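# Four arms unfold a folding crate and latch it

## Task

Unfold the folding crate lying flat on the floor so that every one of its four walls stands upright and every one of its four corner latches is engaged.

## Robot and tools

Setup. Four identical i2rt Big YAM arms, named arm1, arm2, arm3 and arm4, share the work. Each has six revolute joints, a two-finger gripper and a wrist camera (arm1_cam_wrist to arm4_cam_wrist). Two fixed room cameras, cam_high and cam_low, watch from outside. Feet (base_link) in the scene frame, metres: arm1 (-0.344, +0.564, 0.400), arm2 (-0.347, -0.575, 0.384), arm3 (+0.320, +0.573, 0.372), arm4 (+0.356, -0.566, 0.334). Each foot faces along its own +x; arm1 and arm3 face roughly toward -y, arm2 and arm4 roughly toward +y. Reach is about 1.0 m from the joint1 axis.

Frames. Everything is in one scene frame: origin on the floor, +z up, lengths in metres, orientations as quaternions in w,x,y,z order. The hand point sits between the finger pads, about 1 cm short of the fingertips. The fingers point along the hand's +z; they open and close along its y. hand_target is where the hand would be at the joint targets currently held; under load the hand may rest short of it, and the printed position gets less exact far out.

Joints (absolute angles, radians) and their done tolerances: joint1_rad -2.879..2.879 (±0.045), base yaw, positive counter-clockwise from above, 0 points along the foot's +x. joint2_rad 0..3.141 (±0.14), shoulder, 0 is upper arm back and near level, larger lifts it up then forward. joint3_rad 0..3.019 (±0.09), elbow, 0 is folded shut. joint4_rad -1.692..1.57 (±0.055), hand pitch, positive tips fingers up. joint5_rad -1.57..1.57 (±0.03), sideways swing, positive to the arm's right. joint6_rad -2.094..2.094 (±0.035), roll, positive clockwise viewed from behind. gripper_m 0..0.093 (±0.003), fingertip gap in metres.

Tool move. Optional keys arm1, arm2, arm3, arm4 and cameras. An arm left out gets nothing new but may keep pushing to its old target. Each arm's part is an object with:
- joints: a dict of absolute targets by name (the names above), radians, gripper_m in metres.
- min_time_s: 0.1 to 8 s, the shortest duration for that arm's joint motions; only beside joints.
- target: one list of seven numbers [x, y, z, qw, qx, qy, qz], an absolute hand pose in the scene frame. The hand travels in a straight line from its current hand_target toward it. With target, joints may hold only gripper_m.
- speed: top path speed in m/s, 0.002 to 0.5, default 0.25; allowed only with target. Rotation is capped at twice that value in rad/s.
All hand paths in one call finish together, paced by the slowest; each lasts 0.5 to 10 s and is cut off at 10 s. No action runs over 15 s. Each step the commanded pose is clamped to 100 mm and 20 degrees from the measured hand, and position wins over orientation. Expect errors of a centimetre or more, overshoot near full stretch, and no avoidance of obstacles or other arms. Joint moves go at each joint's own pace, so the hand may swing wide. cameras: list of names or ["all"] or []; left out means none after an action and all for an empty call. An empty move returns full state, images and the scene number.

Reading results. A "move" line lists each commanded arm with done or its worst status. joint_status and hand_status words: done; off_target (rested away, may still push); time_out (the arm's joints now hold targets near where they stopped, listed in on_its_own, where "held at" is a target, not a reading); not_followed (a safety check withheld the targets; after "joint command not followed" or "pose unreachable" the arm may keep retrying until given new targets); limit_stop_at_motor_heat (resend the target). Arms under "as last shown" were not commanded; their status reads "not commanded". Joint velocities are rad/s (gripper m/s); "within noise" means still. Joint torques in N m are total drive output including gravity, with per-arm offsets; numbers 3 and 4 wrap at ±28. The "pictures" line gives the image order; images may lag the state slightly. If a move or wait is refused or halted by a stop, the rest of that reply's move, wait and finished_scene calls are skipped; invalid calls do not skip them.

Gripper. Gripping a hard part, gripper_m reads up to 0.005 m under its width (some read up to 0.002 wider); closed on nothing it reads 0.000 to 0.003. Full force comes about 0.005 m below the first-contact reading. Release by commanding well above the reading.

Other tools. wait: seconds 0 to 10, optional cameras; the scene continues with current commands. zoom_image: camera name and region [x0, y0, x1, y1] in pixels of the 672x504 image from the top-left, up to 504 by 504; only cameras in the latest images. read_manual: section "licences" only. finished_scene: scene, an integer 1 or 2; irreversible, and later calls in the reply go to the next scene. The crate must stay set up without help.

Avoid. Any hard contact between two arms ends the scene; a gripper closing on another arm's fingers counts. The self and inter-arm check can be late and ignores fingers, gripper housings and wrist cameras. Arms keep pushing on contact; prolonged pushing, stretched holds or unreachable targets heat motors (MOTOR HOT at 85 °C, OVER-TEMPERATURE FAULT at 100 °C drops the arm for 30-60 s). To relieve a push, send a joint its reported position. Do not slam, hit fixed or heavy things, drop parts, let go of moving parts or let anything fall far. The robot holds its last command while you think.

Each tool is called in YAML: its name, and indented under it one key for each argument.

## Session

move:

Scene clock: 0.00 s.
Joint torques (N m): no reading
Motor temperatures (°C): arm1=[27 28 28 28 23 23 25] | arm2=[24 25 23 25 28 27 25] | arm3=[26 24 27 24 26 24 27] | arm4=[25 26 26 31 26 25 27]
Heat: arm1: hottest joint2_rad 28 °C; arm2: hottest joint5_rad 28 °C; arm3: hottest joint3_rad 27 °C; arm4: hottest joint4_rad 31 °C.
Joint velocities: within noise
arm1.joint_positions: joint1_rad=-0.585 joint2_rad=+0.620 joint3_rad=+1.408 joint4_rad=-1.557 joint5_rad=+0.191 joint6_rad=-0.040 gripper_m=+0.09396
arm1.joint_status: not commanded
arm1.hand: x=-0.4494 y=+0.3976 z=+0.9080 quat_wxyz=(-0.135, -0.774, -0.490, +0.379) (m; scene frame)
arm1.hand_target: x=-0.4487 y=+0.3992 z=+0.9183 quat_wxyz=(-0.142, -0.770, -0.486, +0.388) (m; scene frame)
arm1.hand_status: not commanded
arm2.joint_positions: joint1_rad=+0.742 joint2_rad=+0.634 joint3_rad=+1.438 joint4_rad=-1.211 joint5_rad=-0.133 joint6_rad=-0.320 gripper_m=+0.09396
arm2.joint_status: not commanded
arm2.hand: x=-0.5071 y=-0.3840 z=+0.9710 quat_wxyz=(-0.284, +0.802, -0.229, -0.472) (m; scene frame)
arm2.hand_target: x=-0.5054 y=-0.3866 z=+0.9838 quat_wxyz=(-0.292, +0.795, -0.226, -0.481) (m; scene frame)
arm2.hand_status: not commanded
arm3.joint_positions: joint1_rad=+0.368 joint2_rad=+0.623 joint3_rad=+1.401 joint4_rad=-1.238 joint5_rad=-0.070 joint6_rad=+0.635 gripper_m=+0.09396
arm3.joint_status: not commanded
arm3.hand: x=+0.3681 y=+0.3300 z=+0.9365 quat_wxyz=(-0.499, -0.717, -0.455, +0.173) (m; scene frame)
arm3.hand_target: x=+0.3677 y=+0.3328 z=+0.9460 quat_wxyz=(-0.508, -0.712, -0.452, +0.176) (m; scene frame)
arm3.hand_status: not commanded
arm4.joint_positions: joint1_rad=+0.790 joint2_rad=+0.548 joint3_rad=+1.366 joint4_rad=-1.267 joint5_rad=+0.241 joint6_rad=-0.097 gripper_m=+0.09396
arm4.joint_status: not commanded
arm4.hand: x=+0.1989 y=-0.4149 z=+0.8936 quat_wxyz=(-0.270, +0.802, -0.260, -0.465) (m; scene frame)
arm4.hand_target: x=+0.2019 y=-0.4169 z=+0.9028 quat_wxyz=(-0.272, +0.796, -0.260, -0.474) (m; scene frame)
arm4.hand_status: not commanded
pictures: arm1_cam_wrist, arm2_cam_wrist, arm3_cam_wrist, arm4_cam_wrist, cam_high, cam_low

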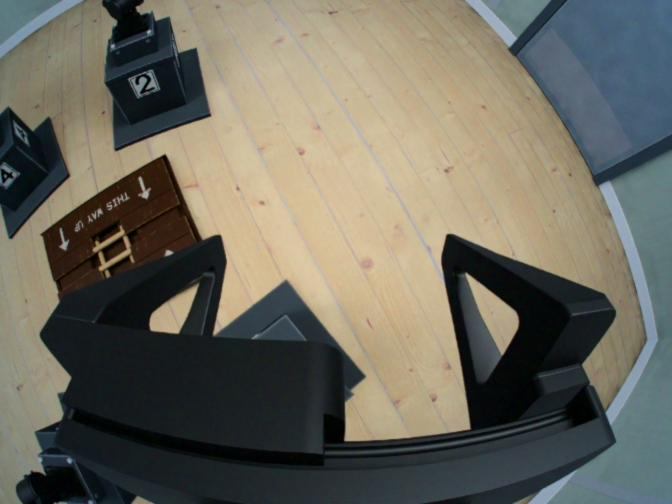

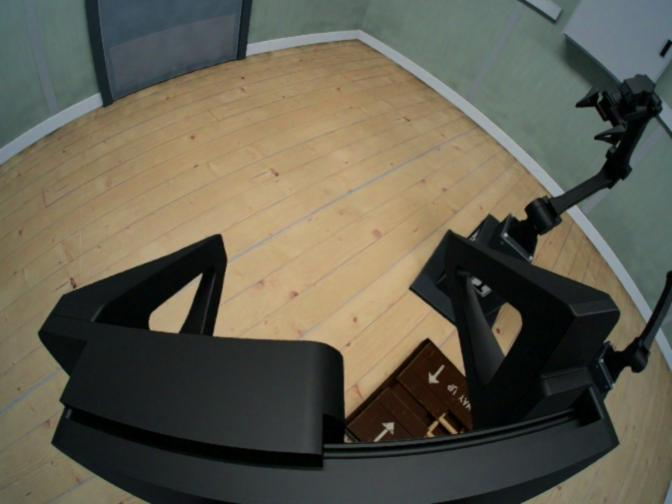

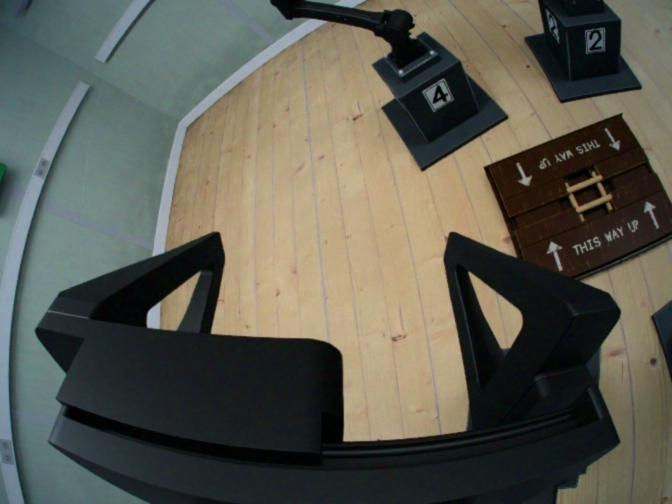

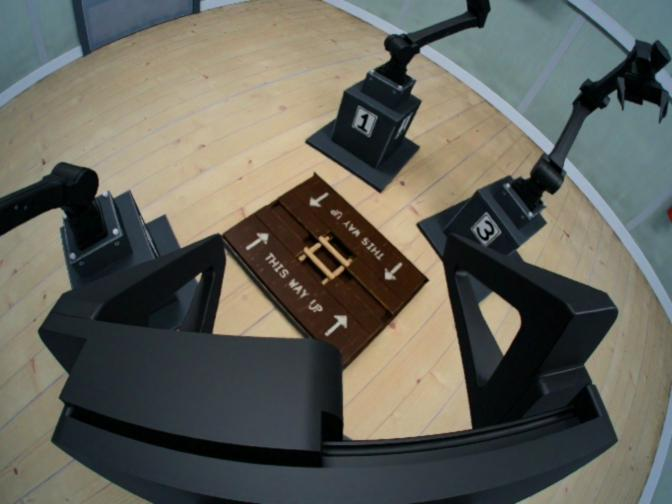

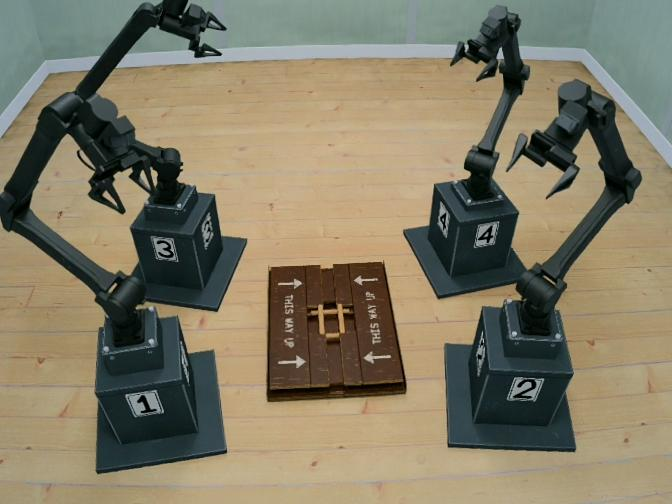

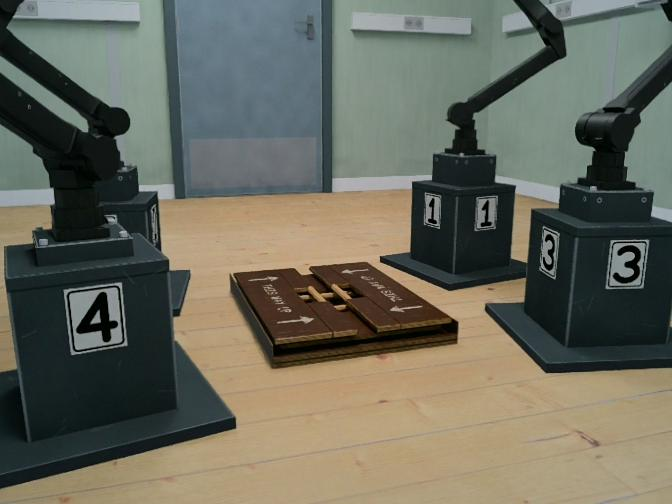

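zoom_image:
  camera: "cam_high"
  region: [240, 240, 440, 420]

zoom_image:
  camera: "cam_low"
  region: [210, 240, 480, 380]

zoom_image:
  camera: "arm4_cam_wrist"
  region: [200, 150, 460, 380]

zoom_image:
  camera: "arm3_cam_wrist"
  region: [470, 90, 672, 290]

Scaled by 2.520 from the camera's 672x504 image, which has a finer 960x720 frame.

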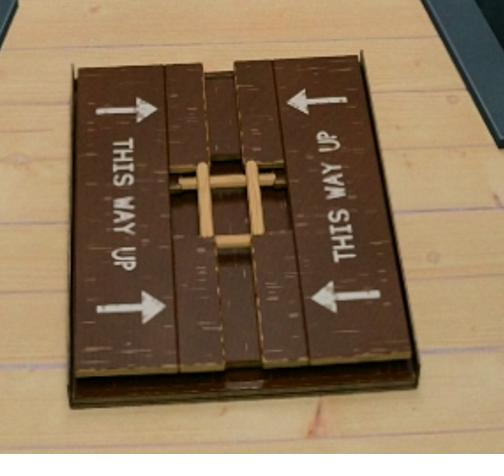

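Scaled by 1.867 from the camera's 672x504 image, which has a finer 960x720 frame.

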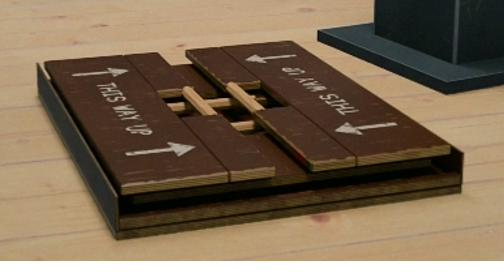

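Scaled by 1.938 from the camera's 672x504 image, which has a finer 960x720 frame.

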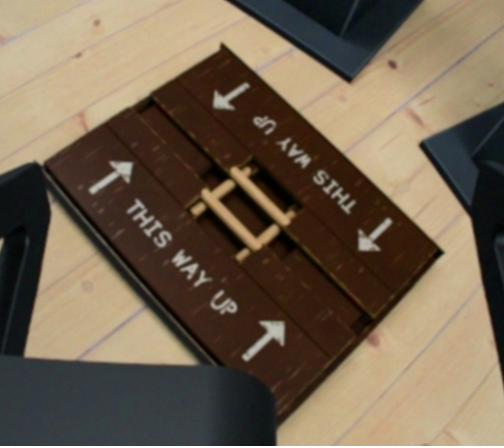

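Scaled by 2.495 from the camera's 672x504 image, which has a finer 960x720 frame.

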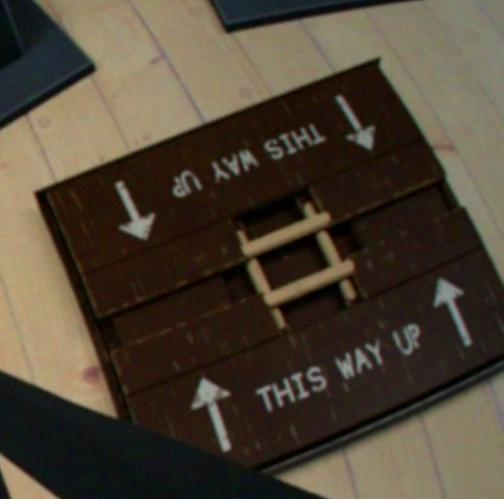

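move:
  arm1: {"target": [0.0, 0.03, 0.30, 0, 0, 1, 0], "speed": 0.35}
  arm4: {"target": [0.05, -0.38, 0.45, 0, 1, 0, 0], "speed": 0.35}
  arm2: {"target": [-0.2, -0.36, 0.45, 0, 0.7071, -0.7071, 0], "speed": 0.35}
  arm3: {"target": [0.2, 0.36, 0.45, 0, 0.7071, 0.7071, 0], "speed": 0.35}
  cameras: ["all"]

Scene clock: 41.47 s.
Joint torques (N m): arm1=[0.44 -23.77 9.95 0.03 0.01 -0.01] | arm2=[-0.79 -5.66 6.98 0.7 0.07 0.07] | arm3=[-1.55 -4.6 5.83 0.99 0.19 -0.07] | arm4=[2.2 -8.41 10.29 0.32 -0.13 -0.11]
Motor temperatures (°C): arm1=[27 28 30 28 23 23 25] | arm2=[24 25 25 25 28 26 25] | arm3=[26 24 30 24 26 23 27] | arm4=[25 26 29 31 26 25 27]
Heat: arm1: hottest joint3_rad 30 °C; arm2: hottest joint5_rad 28 °C; arm3: hottest joint3_rad 30 °C; arm4: hottest joint4_rad 31 °C.
move: arm1 off_target; arm2 off_target; arm3 done; arm4 off_target
Joint velocities: within noise
arm1.joint_positions: joint1_rad=+0.384 joint2_rad=+2.284 joint3_rad=+1.628 joint4_rad=-0.950 joint5_rad=+0.002 joint6_rad=-0.980 gripper_m=+0.09397
arm1.joint_status: not commanded
arm1.hand: x=-0.0144 y=+0.0454 z=+0.2923 quat_wxyz=(+0.013, -0.011, -1.000, -0.011) (m; scene frame)
arm1.hand_target: x=-0.0017 y=+0.0344 z=+0.2966 quat_wxyz=(+0.007, +0.000, -1.000, -0.003) (m; scene frame)
arm1.hand_status: off_target (0.022 m and 2.4 deg from the pose sent, 0.841 m and 121.3 deg at the start)
arm2.joint_positions: joint1_rad=-0.456 joint2_rad=+1.139 joint3_rad=+0.616 joint4_rad=-1.082 joint5_rad=-0.007 joint6_rad=-0.610 gripper_m=+0.09396
arm2.joint_status: not commanded
arm2.hand: x=-0.2093 y=-0.3694 z=+0.4486 quat_wxyz=(+0.017, +0.713, -0.701, +0.000) (m; scene frame)
arm2.hand_target: x=-0.2033 y=-0.3652 z=+0.4498 quat_wxyz=(+0.010, +0.707, -0.707, +0.000) (m; scene frame)
arm2.hand_status: off_target (0.013 m and 2.2 deg from the pose sent, 0.605 m and 86.3 deg at the start)
arm3.joint_positions: joint1_rad=-0.282 joint2_rad=+1.062 joint3_rad=+0.630 joint4_rad=-1.130 joint5_rad=+0.000 joint6_rad=-0.493 gripper_m=+0.09396
arm3.joint_status: not commanded
arm3.hand: x=+0.2025 y=+0.3579 z=+0.4575 quat_wxyz=(-0.002, -0.709, -0.705, +0.003) (m; scene frame)
arm3.hand_target: x=+0.2005 y=+0.3619 z=+0.4498 quat_wxyz=(+0.002, -0.710, -0.705, -0.004) (m; scene frame)
arm3.hand_status: done (0.008 m and 0.5 deg from the pose sent, 0.516 m and 68.1 deg at the start)
arm4.joint_positions: joint1_rad=+0.809 joint2_rad=+1.344 joint3_rad=+0.932 joint4_rad=-1.180 joint5_rad=+0.002 joint6_rad=-0.518 gripper_m=+0.09396
arm4.joint_status: not commanded
arm4.hand: x=+0.0606 y=-0.3825 z=+0.4484 quat_wxyz=(+0.004, +1.000, -0.018, +0.009) (m; scene frame)
arm4.hand_target: x=+0.0528 y=-0.3809 z=+0.4496 quat_wxyz=(+0.001, +1.000, -0.005, +0.004) (m; scene frame)
arm4.hand_status: off_target (0.011 m and 2.4 deg from the pose sent, 0.469 m and 73.4 deg at the start)
pictures: arm1_cam_wrist, arm2_cam_wrist, arm3_cam_wrist, arm4_cam_wrist, cam_high, cam_low

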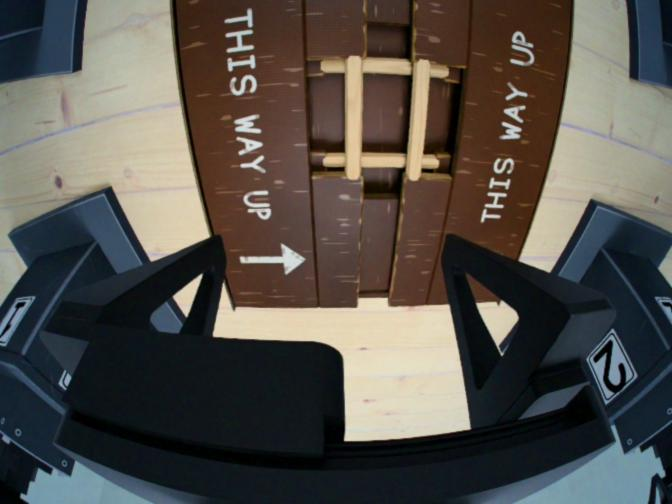

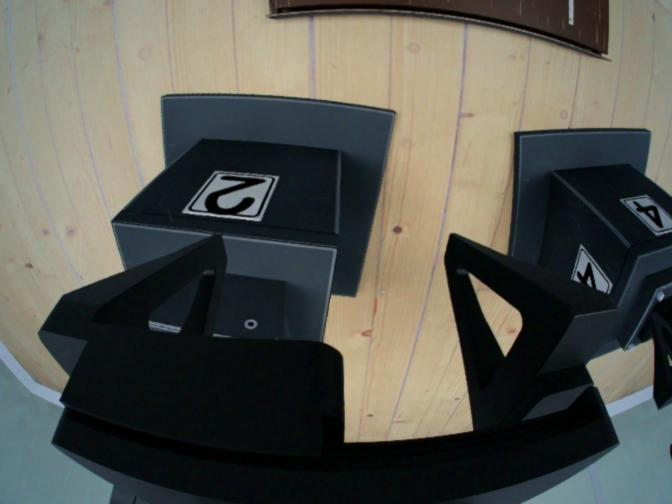

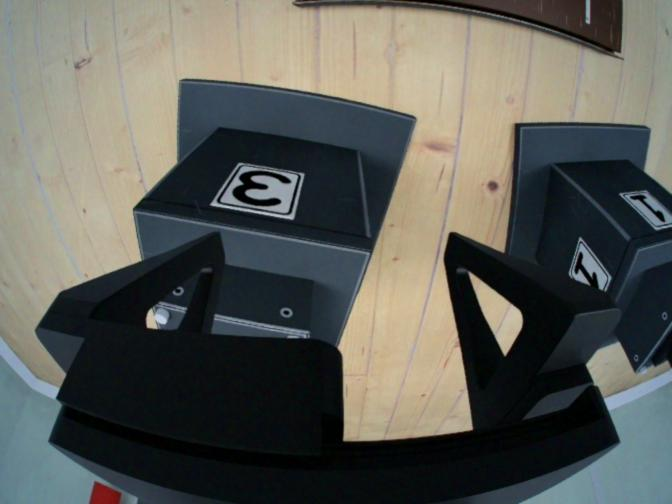

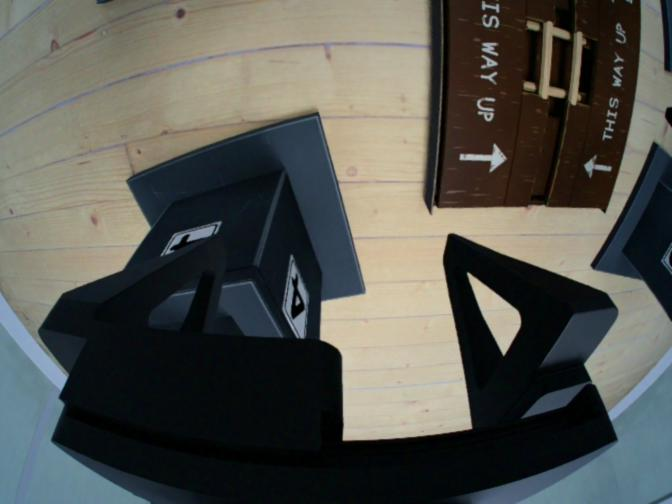

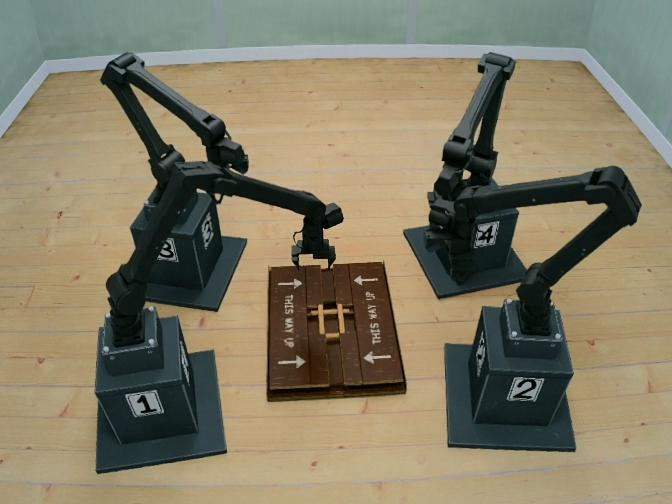

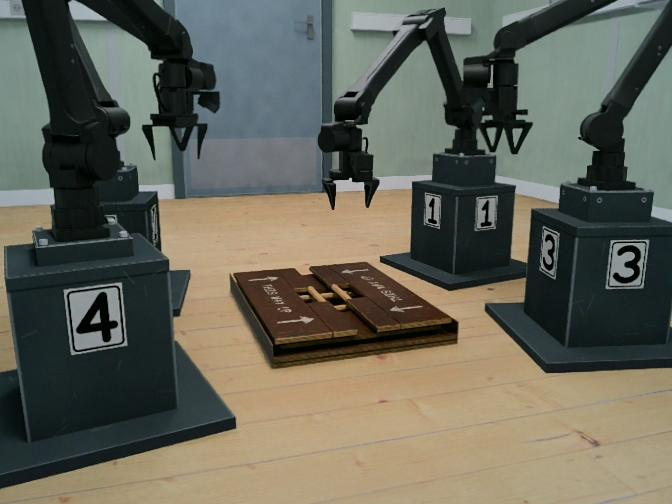

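zoom_image:
  camera: "arm1_cam_wrist"
  region: [280, 20, 500, 220]

zoom_image:
  camera: "arm1_cam_wrist"
  region: [150, 0, 600, 320]

zoom_image:
  camera: "cam_low"
  region: [220, 250, 340, 380]

zoom_image:
  camera: "cam_low"
  region: [300, 250, 470, 370]

zoom_image:
  camera: "arm4_cam_wrist"
  region: [420, 0, 672, 230]

Scaled by 2.291 from the camera's 672x504 image, which has a finer 960x720 frame.

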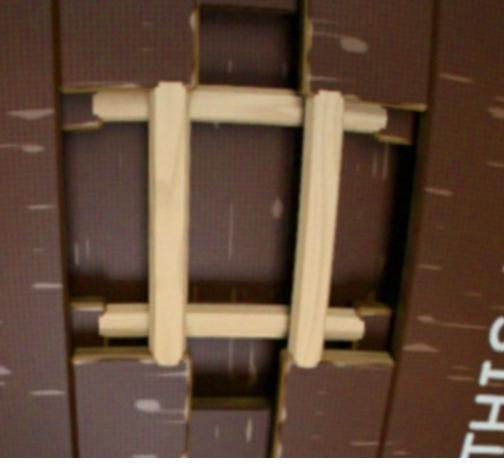

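Scaled by 1.120 from the camera's 672x504 image, which has a finer 960x720 frame.

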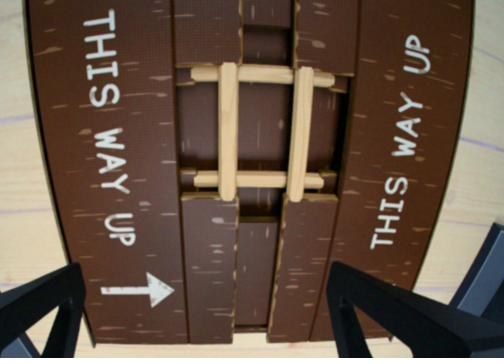

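Scaled by 3.877 from the camera's 672x504 image, which has a finer 960x720 frame.

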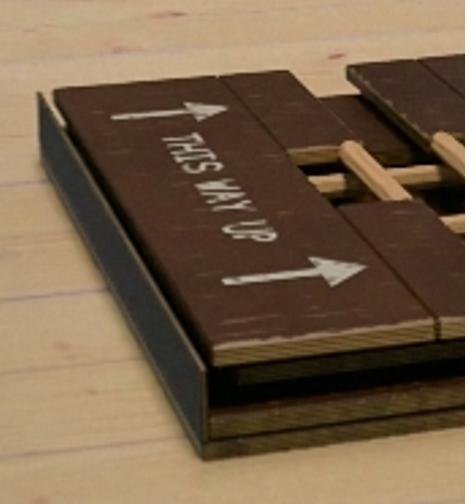

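Scaled by 2.965 from the camera's 672x504 image, which has a finer 960x720 frame.

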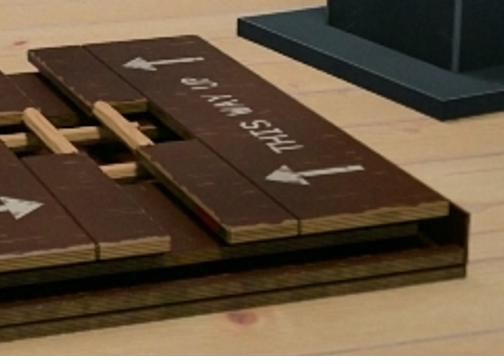

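Scaled by 2.000 from the camera's 672x504 image, which has a finer 960x720 frame.

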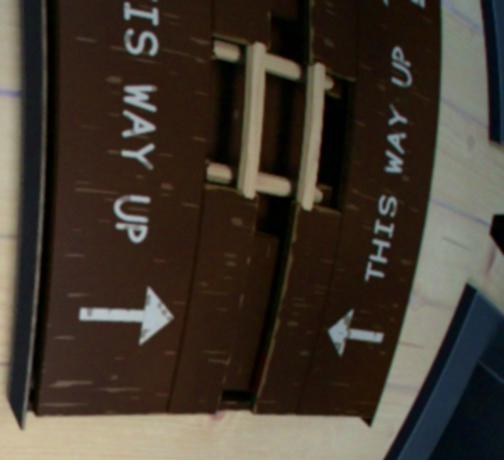

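move:
  arm1: {"target": [-0.004, 0.020, 0.163, -0.0698, 0, 0.9976, 0], "speed": 0.2, "joints": {"gripper_m": 0.052}}
  cameras: ["arm1_cam_wrist", "cam_high", "cam_low"]

Scene clock: 95.20 s.
Joint torques (N m): arm1=[0.79 -25.47 8.79 0.38 0.21 0.11] | arm2=[-0.79 -5.6 6.98 0.7 0.08 0.06] | arm3=[-1.9 -4.01 5.83 0.72 0.2 -0.08] | arm4=[2.32 -8.41 10.3 0.32 -0.13 -0.11]
Motor temperatures (°C): arm1=[27 32 35 28 23 23 25] | arm2=[24 25 27 25 28 26 25] | arm3=[26 24 29 24 26 23 27] | arm4=[25 26 30 31 26 25 27]
Heat: arm1: hottest joint3_rad 35 °C; arm2: hottest joint5_rad 28 °C; arm3: hottest joint3_rad 29 °C; arm4: hottest joint4_rad 31 °C.
move: arm1 off_target
Joint velocities: within noise
arm1.joint_positions: joint1_rad=+0.398 joint2_rad=+2.584 joint3_rad=+1.799 joint4_rad=-0.896 joint5_rad=+0.099 joint6_rad=-0.980 gripper_m=+0.05206
arm1.joint_status: all done
arm1.hand: x=-0.0178 y=+0.0335 z=+0.1591 quat_wxyz=(+0.074, -0.002, -0.997, -0.015) (m; scene frame)
arm1.hand_target: x=-0.0036 y=+0.0221 z=+0.1637 quat_wxyz=(+0.067, +0.000, -0.998, -0.002) (m; scene frame)
arm1.hand_status: off_target (0.020 m and 1.8 deg from the pose sent, 0.132 m and 6.7 deg at the start)
arm2, arm3: as last shown
arm4.joint_positions: joint1_rad=+0.800 joint2_rad=+1.344 joint3_rad=+0.932 joint4_rad=-1.180 joint5_rad=+0.002 joint6_rad=-0.518 gripper_m=+0.09396
arm4.joint_status: not commanded
arm4.hand: x=+0.0623 y=-0.3798 z=+0.4484 quat_wxyz=(+0.005, +1.000, -0.023, +0.009) (m; scene frame)
arm4.hand_target: x=+0.0546 y=-0.3781 z=+0.4496 quat_wxyz=(+0.001, +1.000, -0.010, +0.004) (m; scene frame)
arm4.hand_status: not commanded
pictures: arm1_cam_wrist, cam_high, cam_low

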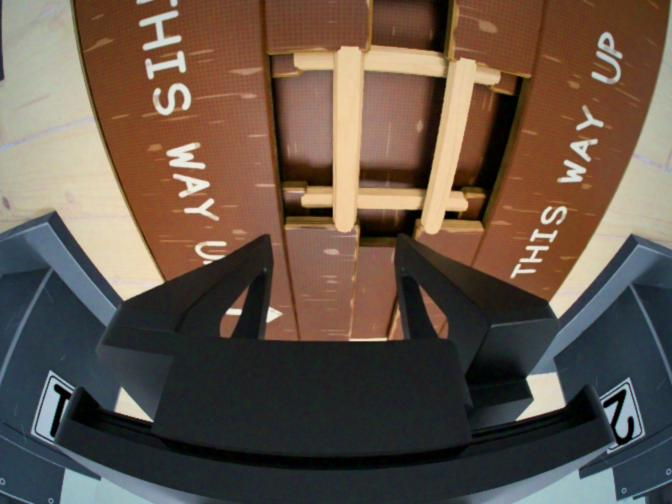

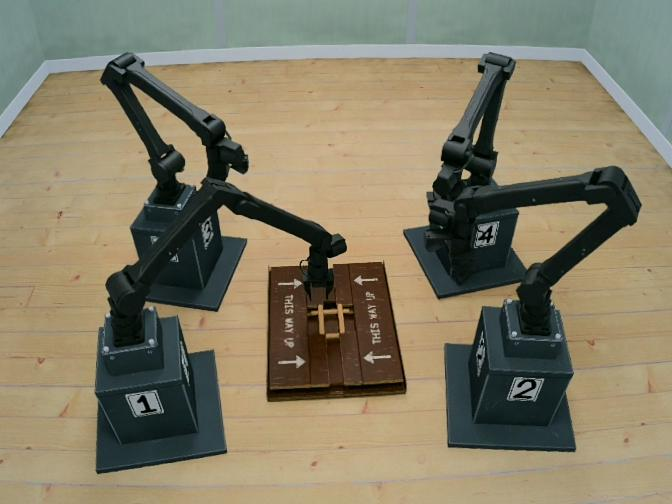

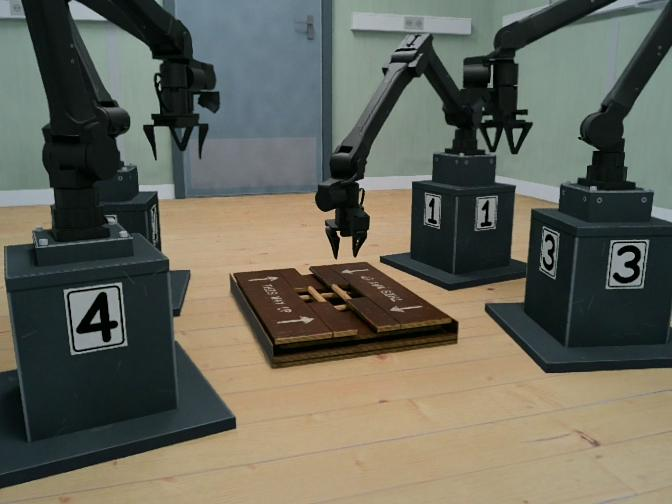

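move:
  arm1: {"target": [-0.004, 0.0175, 0.074, -0.0698, 0, 0.9976, 0], "speed": 0.12, "joints": {"gripper_m": 0.052}}
  cameras: ["arm1_cam_wrist", "cam_low"]

zoom_image:
  camera: "cam_low"
  region: [270, 190, 420, 340]

Scene clock: 102.53 s.
Joint torques (N m): arm1=[0.67 -24.82 8.23 0.61 0.22 0.1] | arm2=[-0.79 -5.6 7.01 0.7 0.07 0.06] | arm3=[-1.44 -4.42 5.85 0.92 0.2 -0.06] | arm4=[2.32 -8.35 10.29 0.32 -0.13 -0.11]
Motor temperatures (°C): arm1=[27 33 34 28 23 23 25] | arm2=[24 25 27 25 27 26 25] | arm3=[26 24 29 24 26 23 27] | arm4=[25 26 30 31 26 25 27]
Heat: arm1: hottest joint3_rad 34 °C; arm2: hottest joint3_rad 27 °C; arm3: hottest joint3_rad 29 °C; arm4: hottest joint4_rad 31 °C.
move: arm1 off_target
Joint velocities: within noise
arm1.joint_positions: joint1_rad=+0.398 joint2_rad=+2.774 joint3_rad=+1.928 joint4_rad=-0.838 joint5_rad=+0.106 joint6_rad=-0.980 gripper_m=+0.05206
arm1.joint_status: all done
arm1.hand: x=-0.0179 y=+0.0299 z=+0.0732 quat_wxyz=(+0.078, -0.001, -0.997, -0.014) (m; scene frame)
arm1.hand_target: x=-0.0049 y=+0.0189 z=+0.0742 quat_wxyz=(+0.070, +0.000, -0.998, +0.000) (m; scene frame)
arm1.hand_status: off_target (0.019 m and 1.9 deg from the pose sent, 0.088 m and 1.8 deg at the start)
arm2, arm3, arm4: as last shown
pictures: arm1_cam_wrist, cam_low

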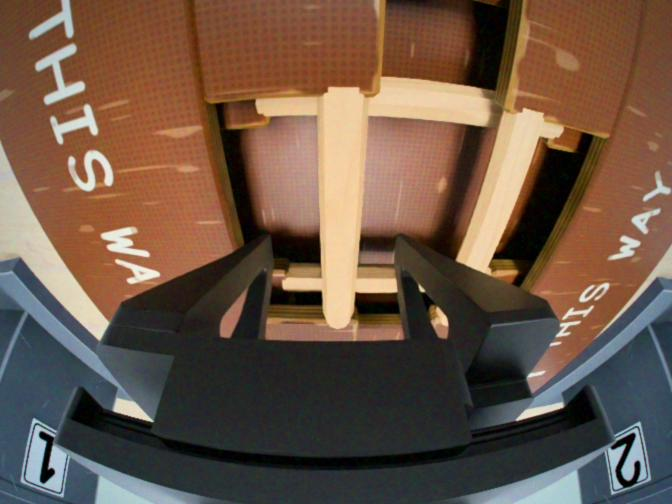

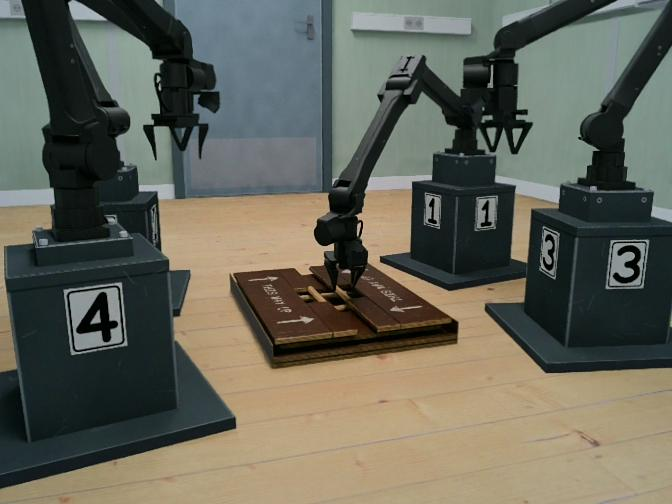

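Scaled by 3.360 from the camera's 672x504 image, which has a finer 960x720 frame.

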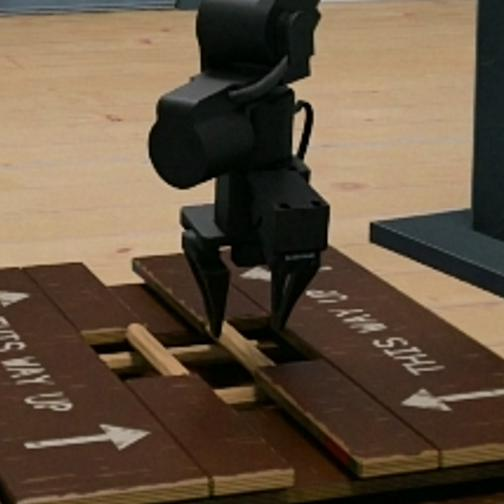

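move:
  arm1: {"target": [-0.004, 0.0175, 0.056, -0.0698, 0, 0.9976, 0], "speed": 0.08}

move:
  arm1: {"joints": {"gripper_m": 0.010}}
  cameras: ["arm1_cam_wrist", "cam_low"]

zoom_image:
  camera: "cam_low"
  region: [270, 190, 420, 340]

Scene clock: 106.57 s.
Joint torques (N m): arm1=[0.97 -25.99 8.18 0.57 0.21 0.12] | arm2=[-0.85 -5.66 6.98 0.69 0.08 0.06] | arm3=[-1.44 -4.78 5.82 0.84 0.23 -0.02] | arm4=[2.32 -8.41 10.29 0.32 -0.13 -0.11]
Motor temperatures (°C): arm1=[27 33 34 28 23 23 25] | arm2=[24 25 27 25 27 26 25] | arm3=[26 24 29 24 26 23 27] | arm4=[25 27 30 31 26 25 27]
Heat: arm1: hottest joint3_rad 34 °C; arm2: hottest joint3_rad 27 °C; arm3: hottest joint3_rad 29 °C; arm4: hottest joint4_rad 31 °C.
move: arm1 off_target
Joint velocities: within noise
arm1.joint_positions: joint1_rad=+0.398 joint2_rad=+2.814 joint3_rad=+1.963 joint4_rad=-0.830 joint5_rad=+0.106 joint6_rad=-0.980 gripper_m=+0.05206
arm1.joint_status: not commanded
arm1.hand: x=-0.0168 y=+0.0281 z=+0.0568 quat_wxyz=(+0.077, -0.001, -0.997, -0.013) (m; scene frame)
arm1.hand_target: x=-0.0042 y=+0.0180 z=+0.0559 quat_wxyz=(+0.069, +0.000, -0.998, +0.000) (m; scene frame)
arm1.hand_status: off_target (0.017 m and 1.7 deg from the pose sent, 0.025 m and 1.9 deg at the start)
arm2, arm3, arm4: as last shown
pictures: none

Scene clock: 107.20 s.
Joint torques (N m): arm1=[0.26 -25.76 8.32 0.57 0.22 0.13] | arm2=[-0.79 -5.6 6.99 0.7 0.07 0.07] | arm3=[-1.49 -3.72 5.93 0.87 0.24 -0.08] | arm4=[2.32 -8.41 10.29 0.31 -0.13 -0.11]
Motor temperatures (°C): arm1=[27 33 34 28 23 23 25] | arm2=[24 25 27 25 27 26 25] | arm3=[26 24 29 24 26 23 27] | arm4=[25 27 30 31 26 25 27]
Heat: arm1: hottest joint3_rad 34 °C; arm2: hottest joint3_rad 27 °C; arm3: hottest joint3_rad 29 °C; arm4: hottest joint4_rad 31 °C.
move: arm1 off_target
Joint velocities: within noise
arm1.joint_positions: joint1_rad=+0.398 joint2_rad=+2.814 joint3_rad=+1.965 joint4_rad=-0.828 joint5_rad=+0.109 joint6_rad=-0.980 gripper_m=+0.01598
arm1.joint_status: gripper_m off_target (ended at +0.01601, target +0.01000)
arm1.hand: x=-0.0166 y=+0.0268 z=+0.0572 quat_wxyz=(+0.078, -0.001, -0.997, -0.011) (m; scene frame)
arm1.hand_target: x=-0.0044 y=+0.0174 z=+0.0562 quat_wxyz=(+0.070, +0.000, -0.998, +0.002) (m; scene frame)
arm1.hand_status: not commanded
arm2, arm3, arm4: as last shown
pictures: arm1_cam_wrist, cam_low

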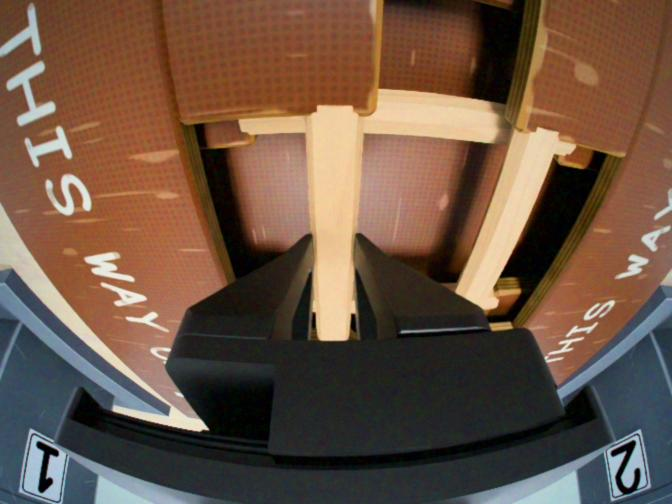

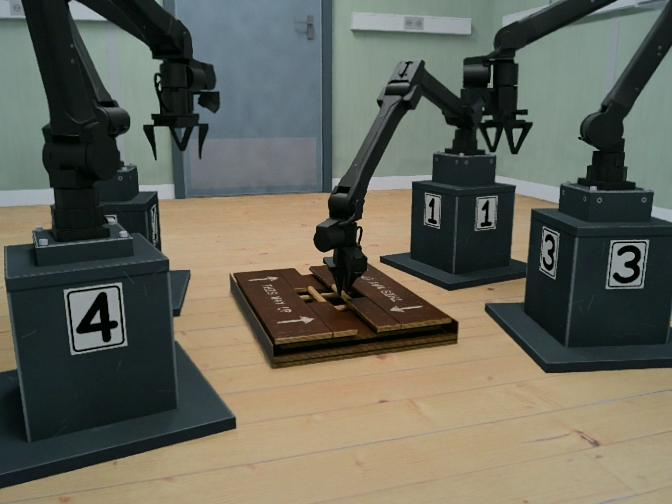

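Scaled by 3.360 from the camera's 672x504 image, which has a finer 960x720 frame.

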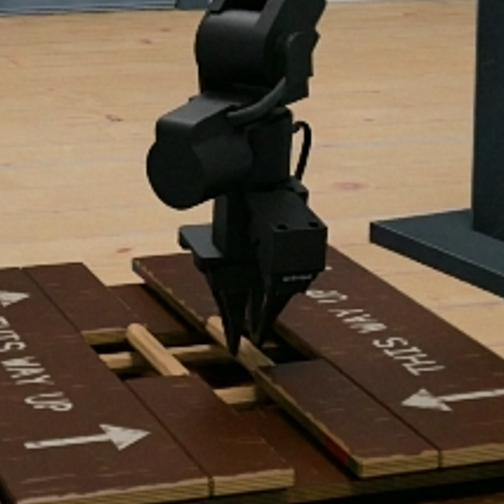

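move:
  arm1: {"target": [-0.0045, 0.028, 0.102, -0.0692, 0.0091, 0.989, -0.1302], "speed": 0.1}

move:
  arm1: {"target": [-0.0045, 0.049, 0.144, -0.0674, 0.0181, 0.9636, -0.2582], "speed": 0.1}
  cameras: ["arm1_cam_wrist", "cam_high", "cam_low"]

Scene clock: 113.53 s.
Joint torques (N m): arm1=[1.03 -27.34 4.21 1.57 0.78 0.21] | arm2=[-0.79 -5.6 6.98 0.7 0.08 0.07] | arm3=[-1.61 -4.13 5.83 0.91 0.21 -0.04] | arm4=[2.32 -8.35 10.3 0.31 -0.13 -0.11]
Motor temperatures (°C): arm1=[27 33 34 28 23 23 25] | arm2=[24 25 27 25 27 26 25] | arm3=[26 24 29 24 26 23 27] | arm4=[25 27 30 31 26 25 27]
Heat: arm1: hottest joint3_rad 34 °C; arm2: hottest joint3_rad 27 °C; arm3: hottest joint3_rad 29 °C; arm4: hottest joint4_rad 31 °C.
move: arm1 off_target
Joint velocities: within noise
arm1.joint_positions: joint1_rad=+0.436 joint2_rad=+2.653 joint3_rad=+1.672 joint4_rad=-0.496 joint5_rad=+0.243 joint6_rad=-0.948 gripper_m=+0.01598
arm1.joint_status: not commanded
arm1.hand: x=-0.0176 y=+0.0308 z=+0.0904 quat_wxyz=(+0.074, -0.007, -0.991, +0.112) (m; scene frame)
arm1.hand_target: x=-0.0071 y=+0.0265 z=+0.1016 quat_wxyz=(+0.068, -0.009, -0.989, +0.128) (m; scene frame)
arm1.hand_status: off_target (0.018 m and 2.2 deg from the pose sent, 0.046 m and 16.3 deg at the start)
arm2, arm3, arm4: as last shown
pictures: none

Scene clock: 115.53 s.
Joint torques (N m): arm1=[0.85 -25.82 3.48 2 0.71 0.22] | arm2=[-0.79 -5.6 6.98 0.7 0.08 0.07] | arm3=[-1.73 -3.9 5.86 0.91 0.2 -0.04] | arm4=[2.32 -8.41 10.3 0.32 -0.13 -0.11]
Motor temperatures (°C): arm1=[27 33 34 28 23 23 25] | arm2=[24 25 27 25 27 26 25] | arm3=[26 24 29 24 26 23 27] | arm4=[25 27 30 31 26 25 27]
Heat: arm1: hottest joint3_rad 34 °C; arm2: hottest joint3_rad 27 °C; arm3: hottest joint3_rad 29 °C; arm4: hottest joint4_rad 31 °C.
move: arm1 off_target
Joint velocities: within noise
arm1.joint_positions: joint1_rad=+0.498 joint2_rad=+2.521 joint3_rad=+1.413 joint4_rad=-0.164 joint5_rad=+0.425 joint6_rad=-0.919 gripper_m=+0.01598
arm1.joint_status: not commanded
arm1.hand: x=-0.0182 y=+0.0451 z=+0.1326 quat_wxyz=(+0.077, -0.016, -0.966, +0.246) (m; scene frame)
arm1.hand_target: x=-0.0075 y=+0.0464 z=+0.1434 quat_wxyz=(+0.069, -0.018, -0.963, +0.258) (m; scene frame)
arm1.hand_status: off_target (0.018 m and 1.8 deg from the pose sent, 0.058 m and 17.2 deg at the start)
arm2, arm3, arm4: as last shown
pictures: arm1_cam_wrist, cam_high, cam_low

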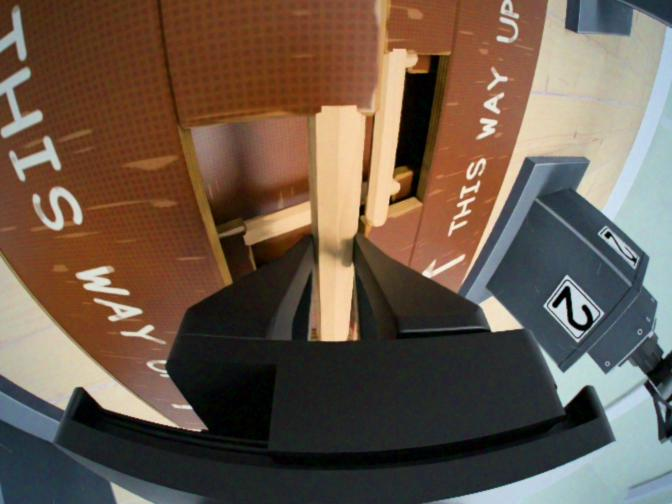

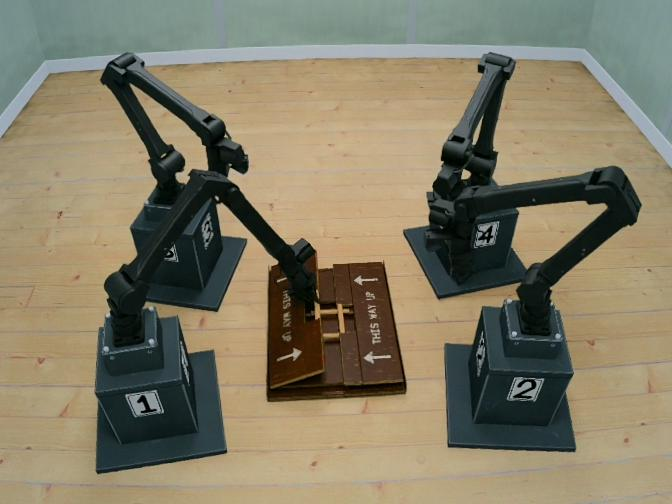

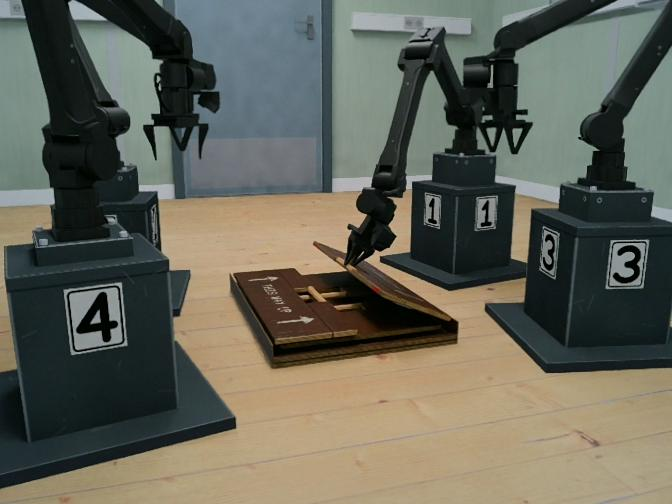

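move:
  arm1: {"target": [-0.0065, 0.078, 0.190, -0.0645, 0.0267, 0.9217, -0.3818], "speed": 0.1}

move:
  arm1: {"target": [-0.0065, 0.116, 0.218, -0.0604, 0.0349, 0.8639, -0.4988], "speed": 0.1}
  cameras: ["arm1_cam_wrist", "cam_high", "cam_low"]

Scene clock: 120.43 s.
Joint torques (N m): arm1=[1.79 -24.76 2.52 2 0.69 0.17] | arm2=[-0.85 -5.6 6.99 0.7 0.07 0.07] | arm3=[-1.85 -3.96 5.76 0.9 0.2 -0.05] | arm4=[2.32 -8.41 10.29 0.31 -0.13 -0.11]
Motor temperatures (°C): arm1=[27 33 33 28 23 23 25] | arm2=[24 25 27 25 27 26 25] | arm3=[26 24 29 24 26 23 27] | arm4=[25 27 30 31 26 25 27]
Heat: arm1: hottest joint2_rad 33 °C; arm2: hottest joint3_rad 27 °C; arm3: hottest joint3_rad 29 °C; arm4: hottest joint4_rad 31 °C.
move: arm1 off_target
Joint velocities: within noise
arm1.joint_positions: joint1_rad=+0.579 joint2_rad=+2.429 joint3_rad=+1.193 joint4_rad=+0.153 joint5_rad=+0.623 joint6_rad=-0.908 gripper_m=+0.01589
arm1.joint_status: not commanded
arm1.hand: x=-0.0183 y=+0.0738 z=+0.1769 quat_wxyz=(+0.077, -0.027, -0.925, +0.372) (m; scene frame)
arm1.hand_target: x=-0.0059 y=+0.0771 z=+0.1896 quat_wxyz=(+0.066, -0.026, -0.921, +0.382) (m; scene frame)
arm1.hand_status: off_target (0.018 m and 1.9 deg from the pose sent, 0.067 m and 16.5 deg at the start)
arm2, arm3, arm4: as last shown
pictures: none

Scene clock: 122.43 s.
Joint torques (N m): arm1=[1.55 -21.36 2.03 2.77 0.73 -0.02] | arm2=[-0.79 -5.6 6.99 0.7 0.07 0.07] | arm3=[-1.96 -4.01 5.74 0.99 0.23 -0.05] | arm4=[2.32 -8.41 10.3 0.32 -0.13 -0.11]
Motor temperatures (°C): arm1=[27 33 33 28 23 23 25] | arm2=[24 25 27 25 27 26 25] | arm3=[26 24 29 24 26 23 27] | arm4=[25 27 30 30 26 25 27]
Heat: arm1: hottest joint2_rad 33 °C; arm2: hottest joint3_rad 27 °C; arm3: hottest joint3_rad 29 °C; arm4: hottest joint3_rad 30 °C.
move: arm1 off_target
Joint velocities: within noise
arm1.joint_positions: joint1_rad=+0.674 joint2_rad=+2.415 joint3_rad=+1.032 joint4_rad=+0.503 joint5_rad=+0.840 joint6_rad=-0.929 gripper_m=+0.01586
arm1.joint_status: not commanded
arm1.hand: x=-0.0193 y=+0.1102 z=+0.2102 quat_wxyz=(+0.072, -0.043, -0.867, +0.490) (m; scene frame)
arm1.hand_target: x=-0.0068 y=+0.1145 z=+0.2185 quat_wxyz=(+0.062, -0.035, -0.863, +0.500) (m; scene frame)
arm1.hand_status: off_target (0.016 m and 1.9 deg from the pose sent, 0.060 m and 16.3 deg at the start)
arm2.joint_positions: joint1_rad=-0.456 joint2_rad=+1.139 joint3_rad=+0.616 joint4_rad=-1.082 joint5_rad=-0.007 joint6_rad=-0.610 gripper_m=+0.09396
arm2.joint_status: not commanded
arm2.hand: x=-0.2093 y=-0.3694 z=+0.4486 quat_wxyz=(+0.017, +0.713, -0.701, +0.000) (m; scene frame)
arm2.hand_target: x=-0.2033 y=-0.3652 z=+0.4498 quat_wxyz=(+0.010, +0.707, -0.707, +0.000) (m; scene frame)
arm2.hand_status: not commanded
arm3.joint_positions: joint1_rad=-0.282 joint2_rad=+1.062 joint3_rad=+0.630 joint4_rad=-1.130 joint5_rad=+0.000 joint6_rad=-0.493 gripper_m=+0.09396
arm3.joint_status: not commanded
arm3.hand: x=+0.2025 y=+0.3579 z=+0.4575 quat_wxyz=(-0.002, -0.709, -0.705, +0.003) (m; scene frame)
arm3.hand_target: x=+0.2005 y=+0.3619 z=+0.4498 quat_wxyz=(+0.002, -0.710, -0.705, -0.004) (m; scene frame)
arm3.hand_status: not commanded
arm4: as last shown
pictures: arm1_cam_wrist, cam_high, cam_low

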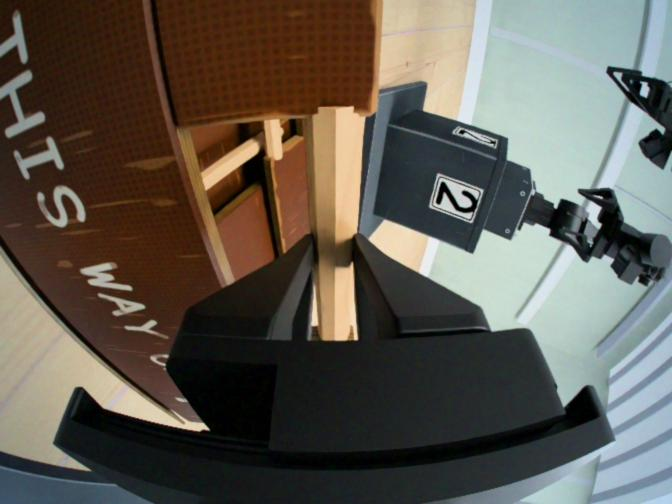

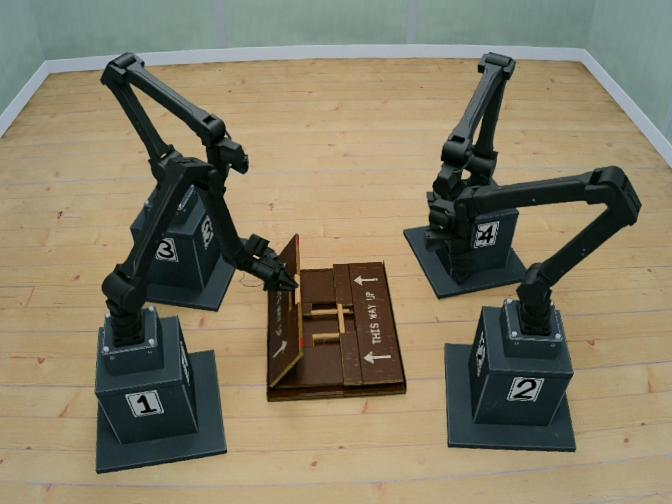

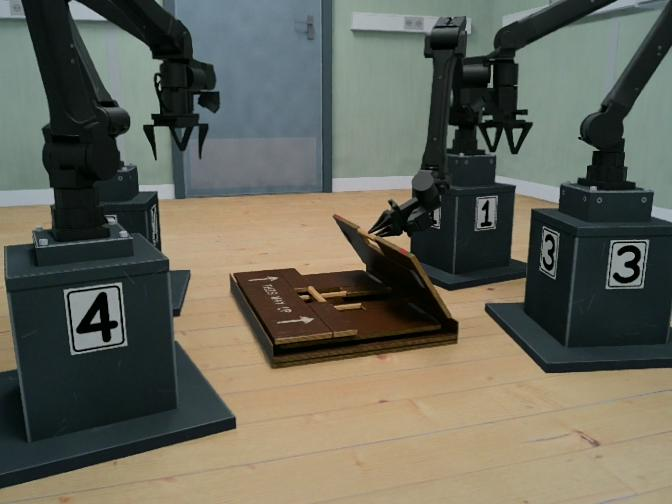

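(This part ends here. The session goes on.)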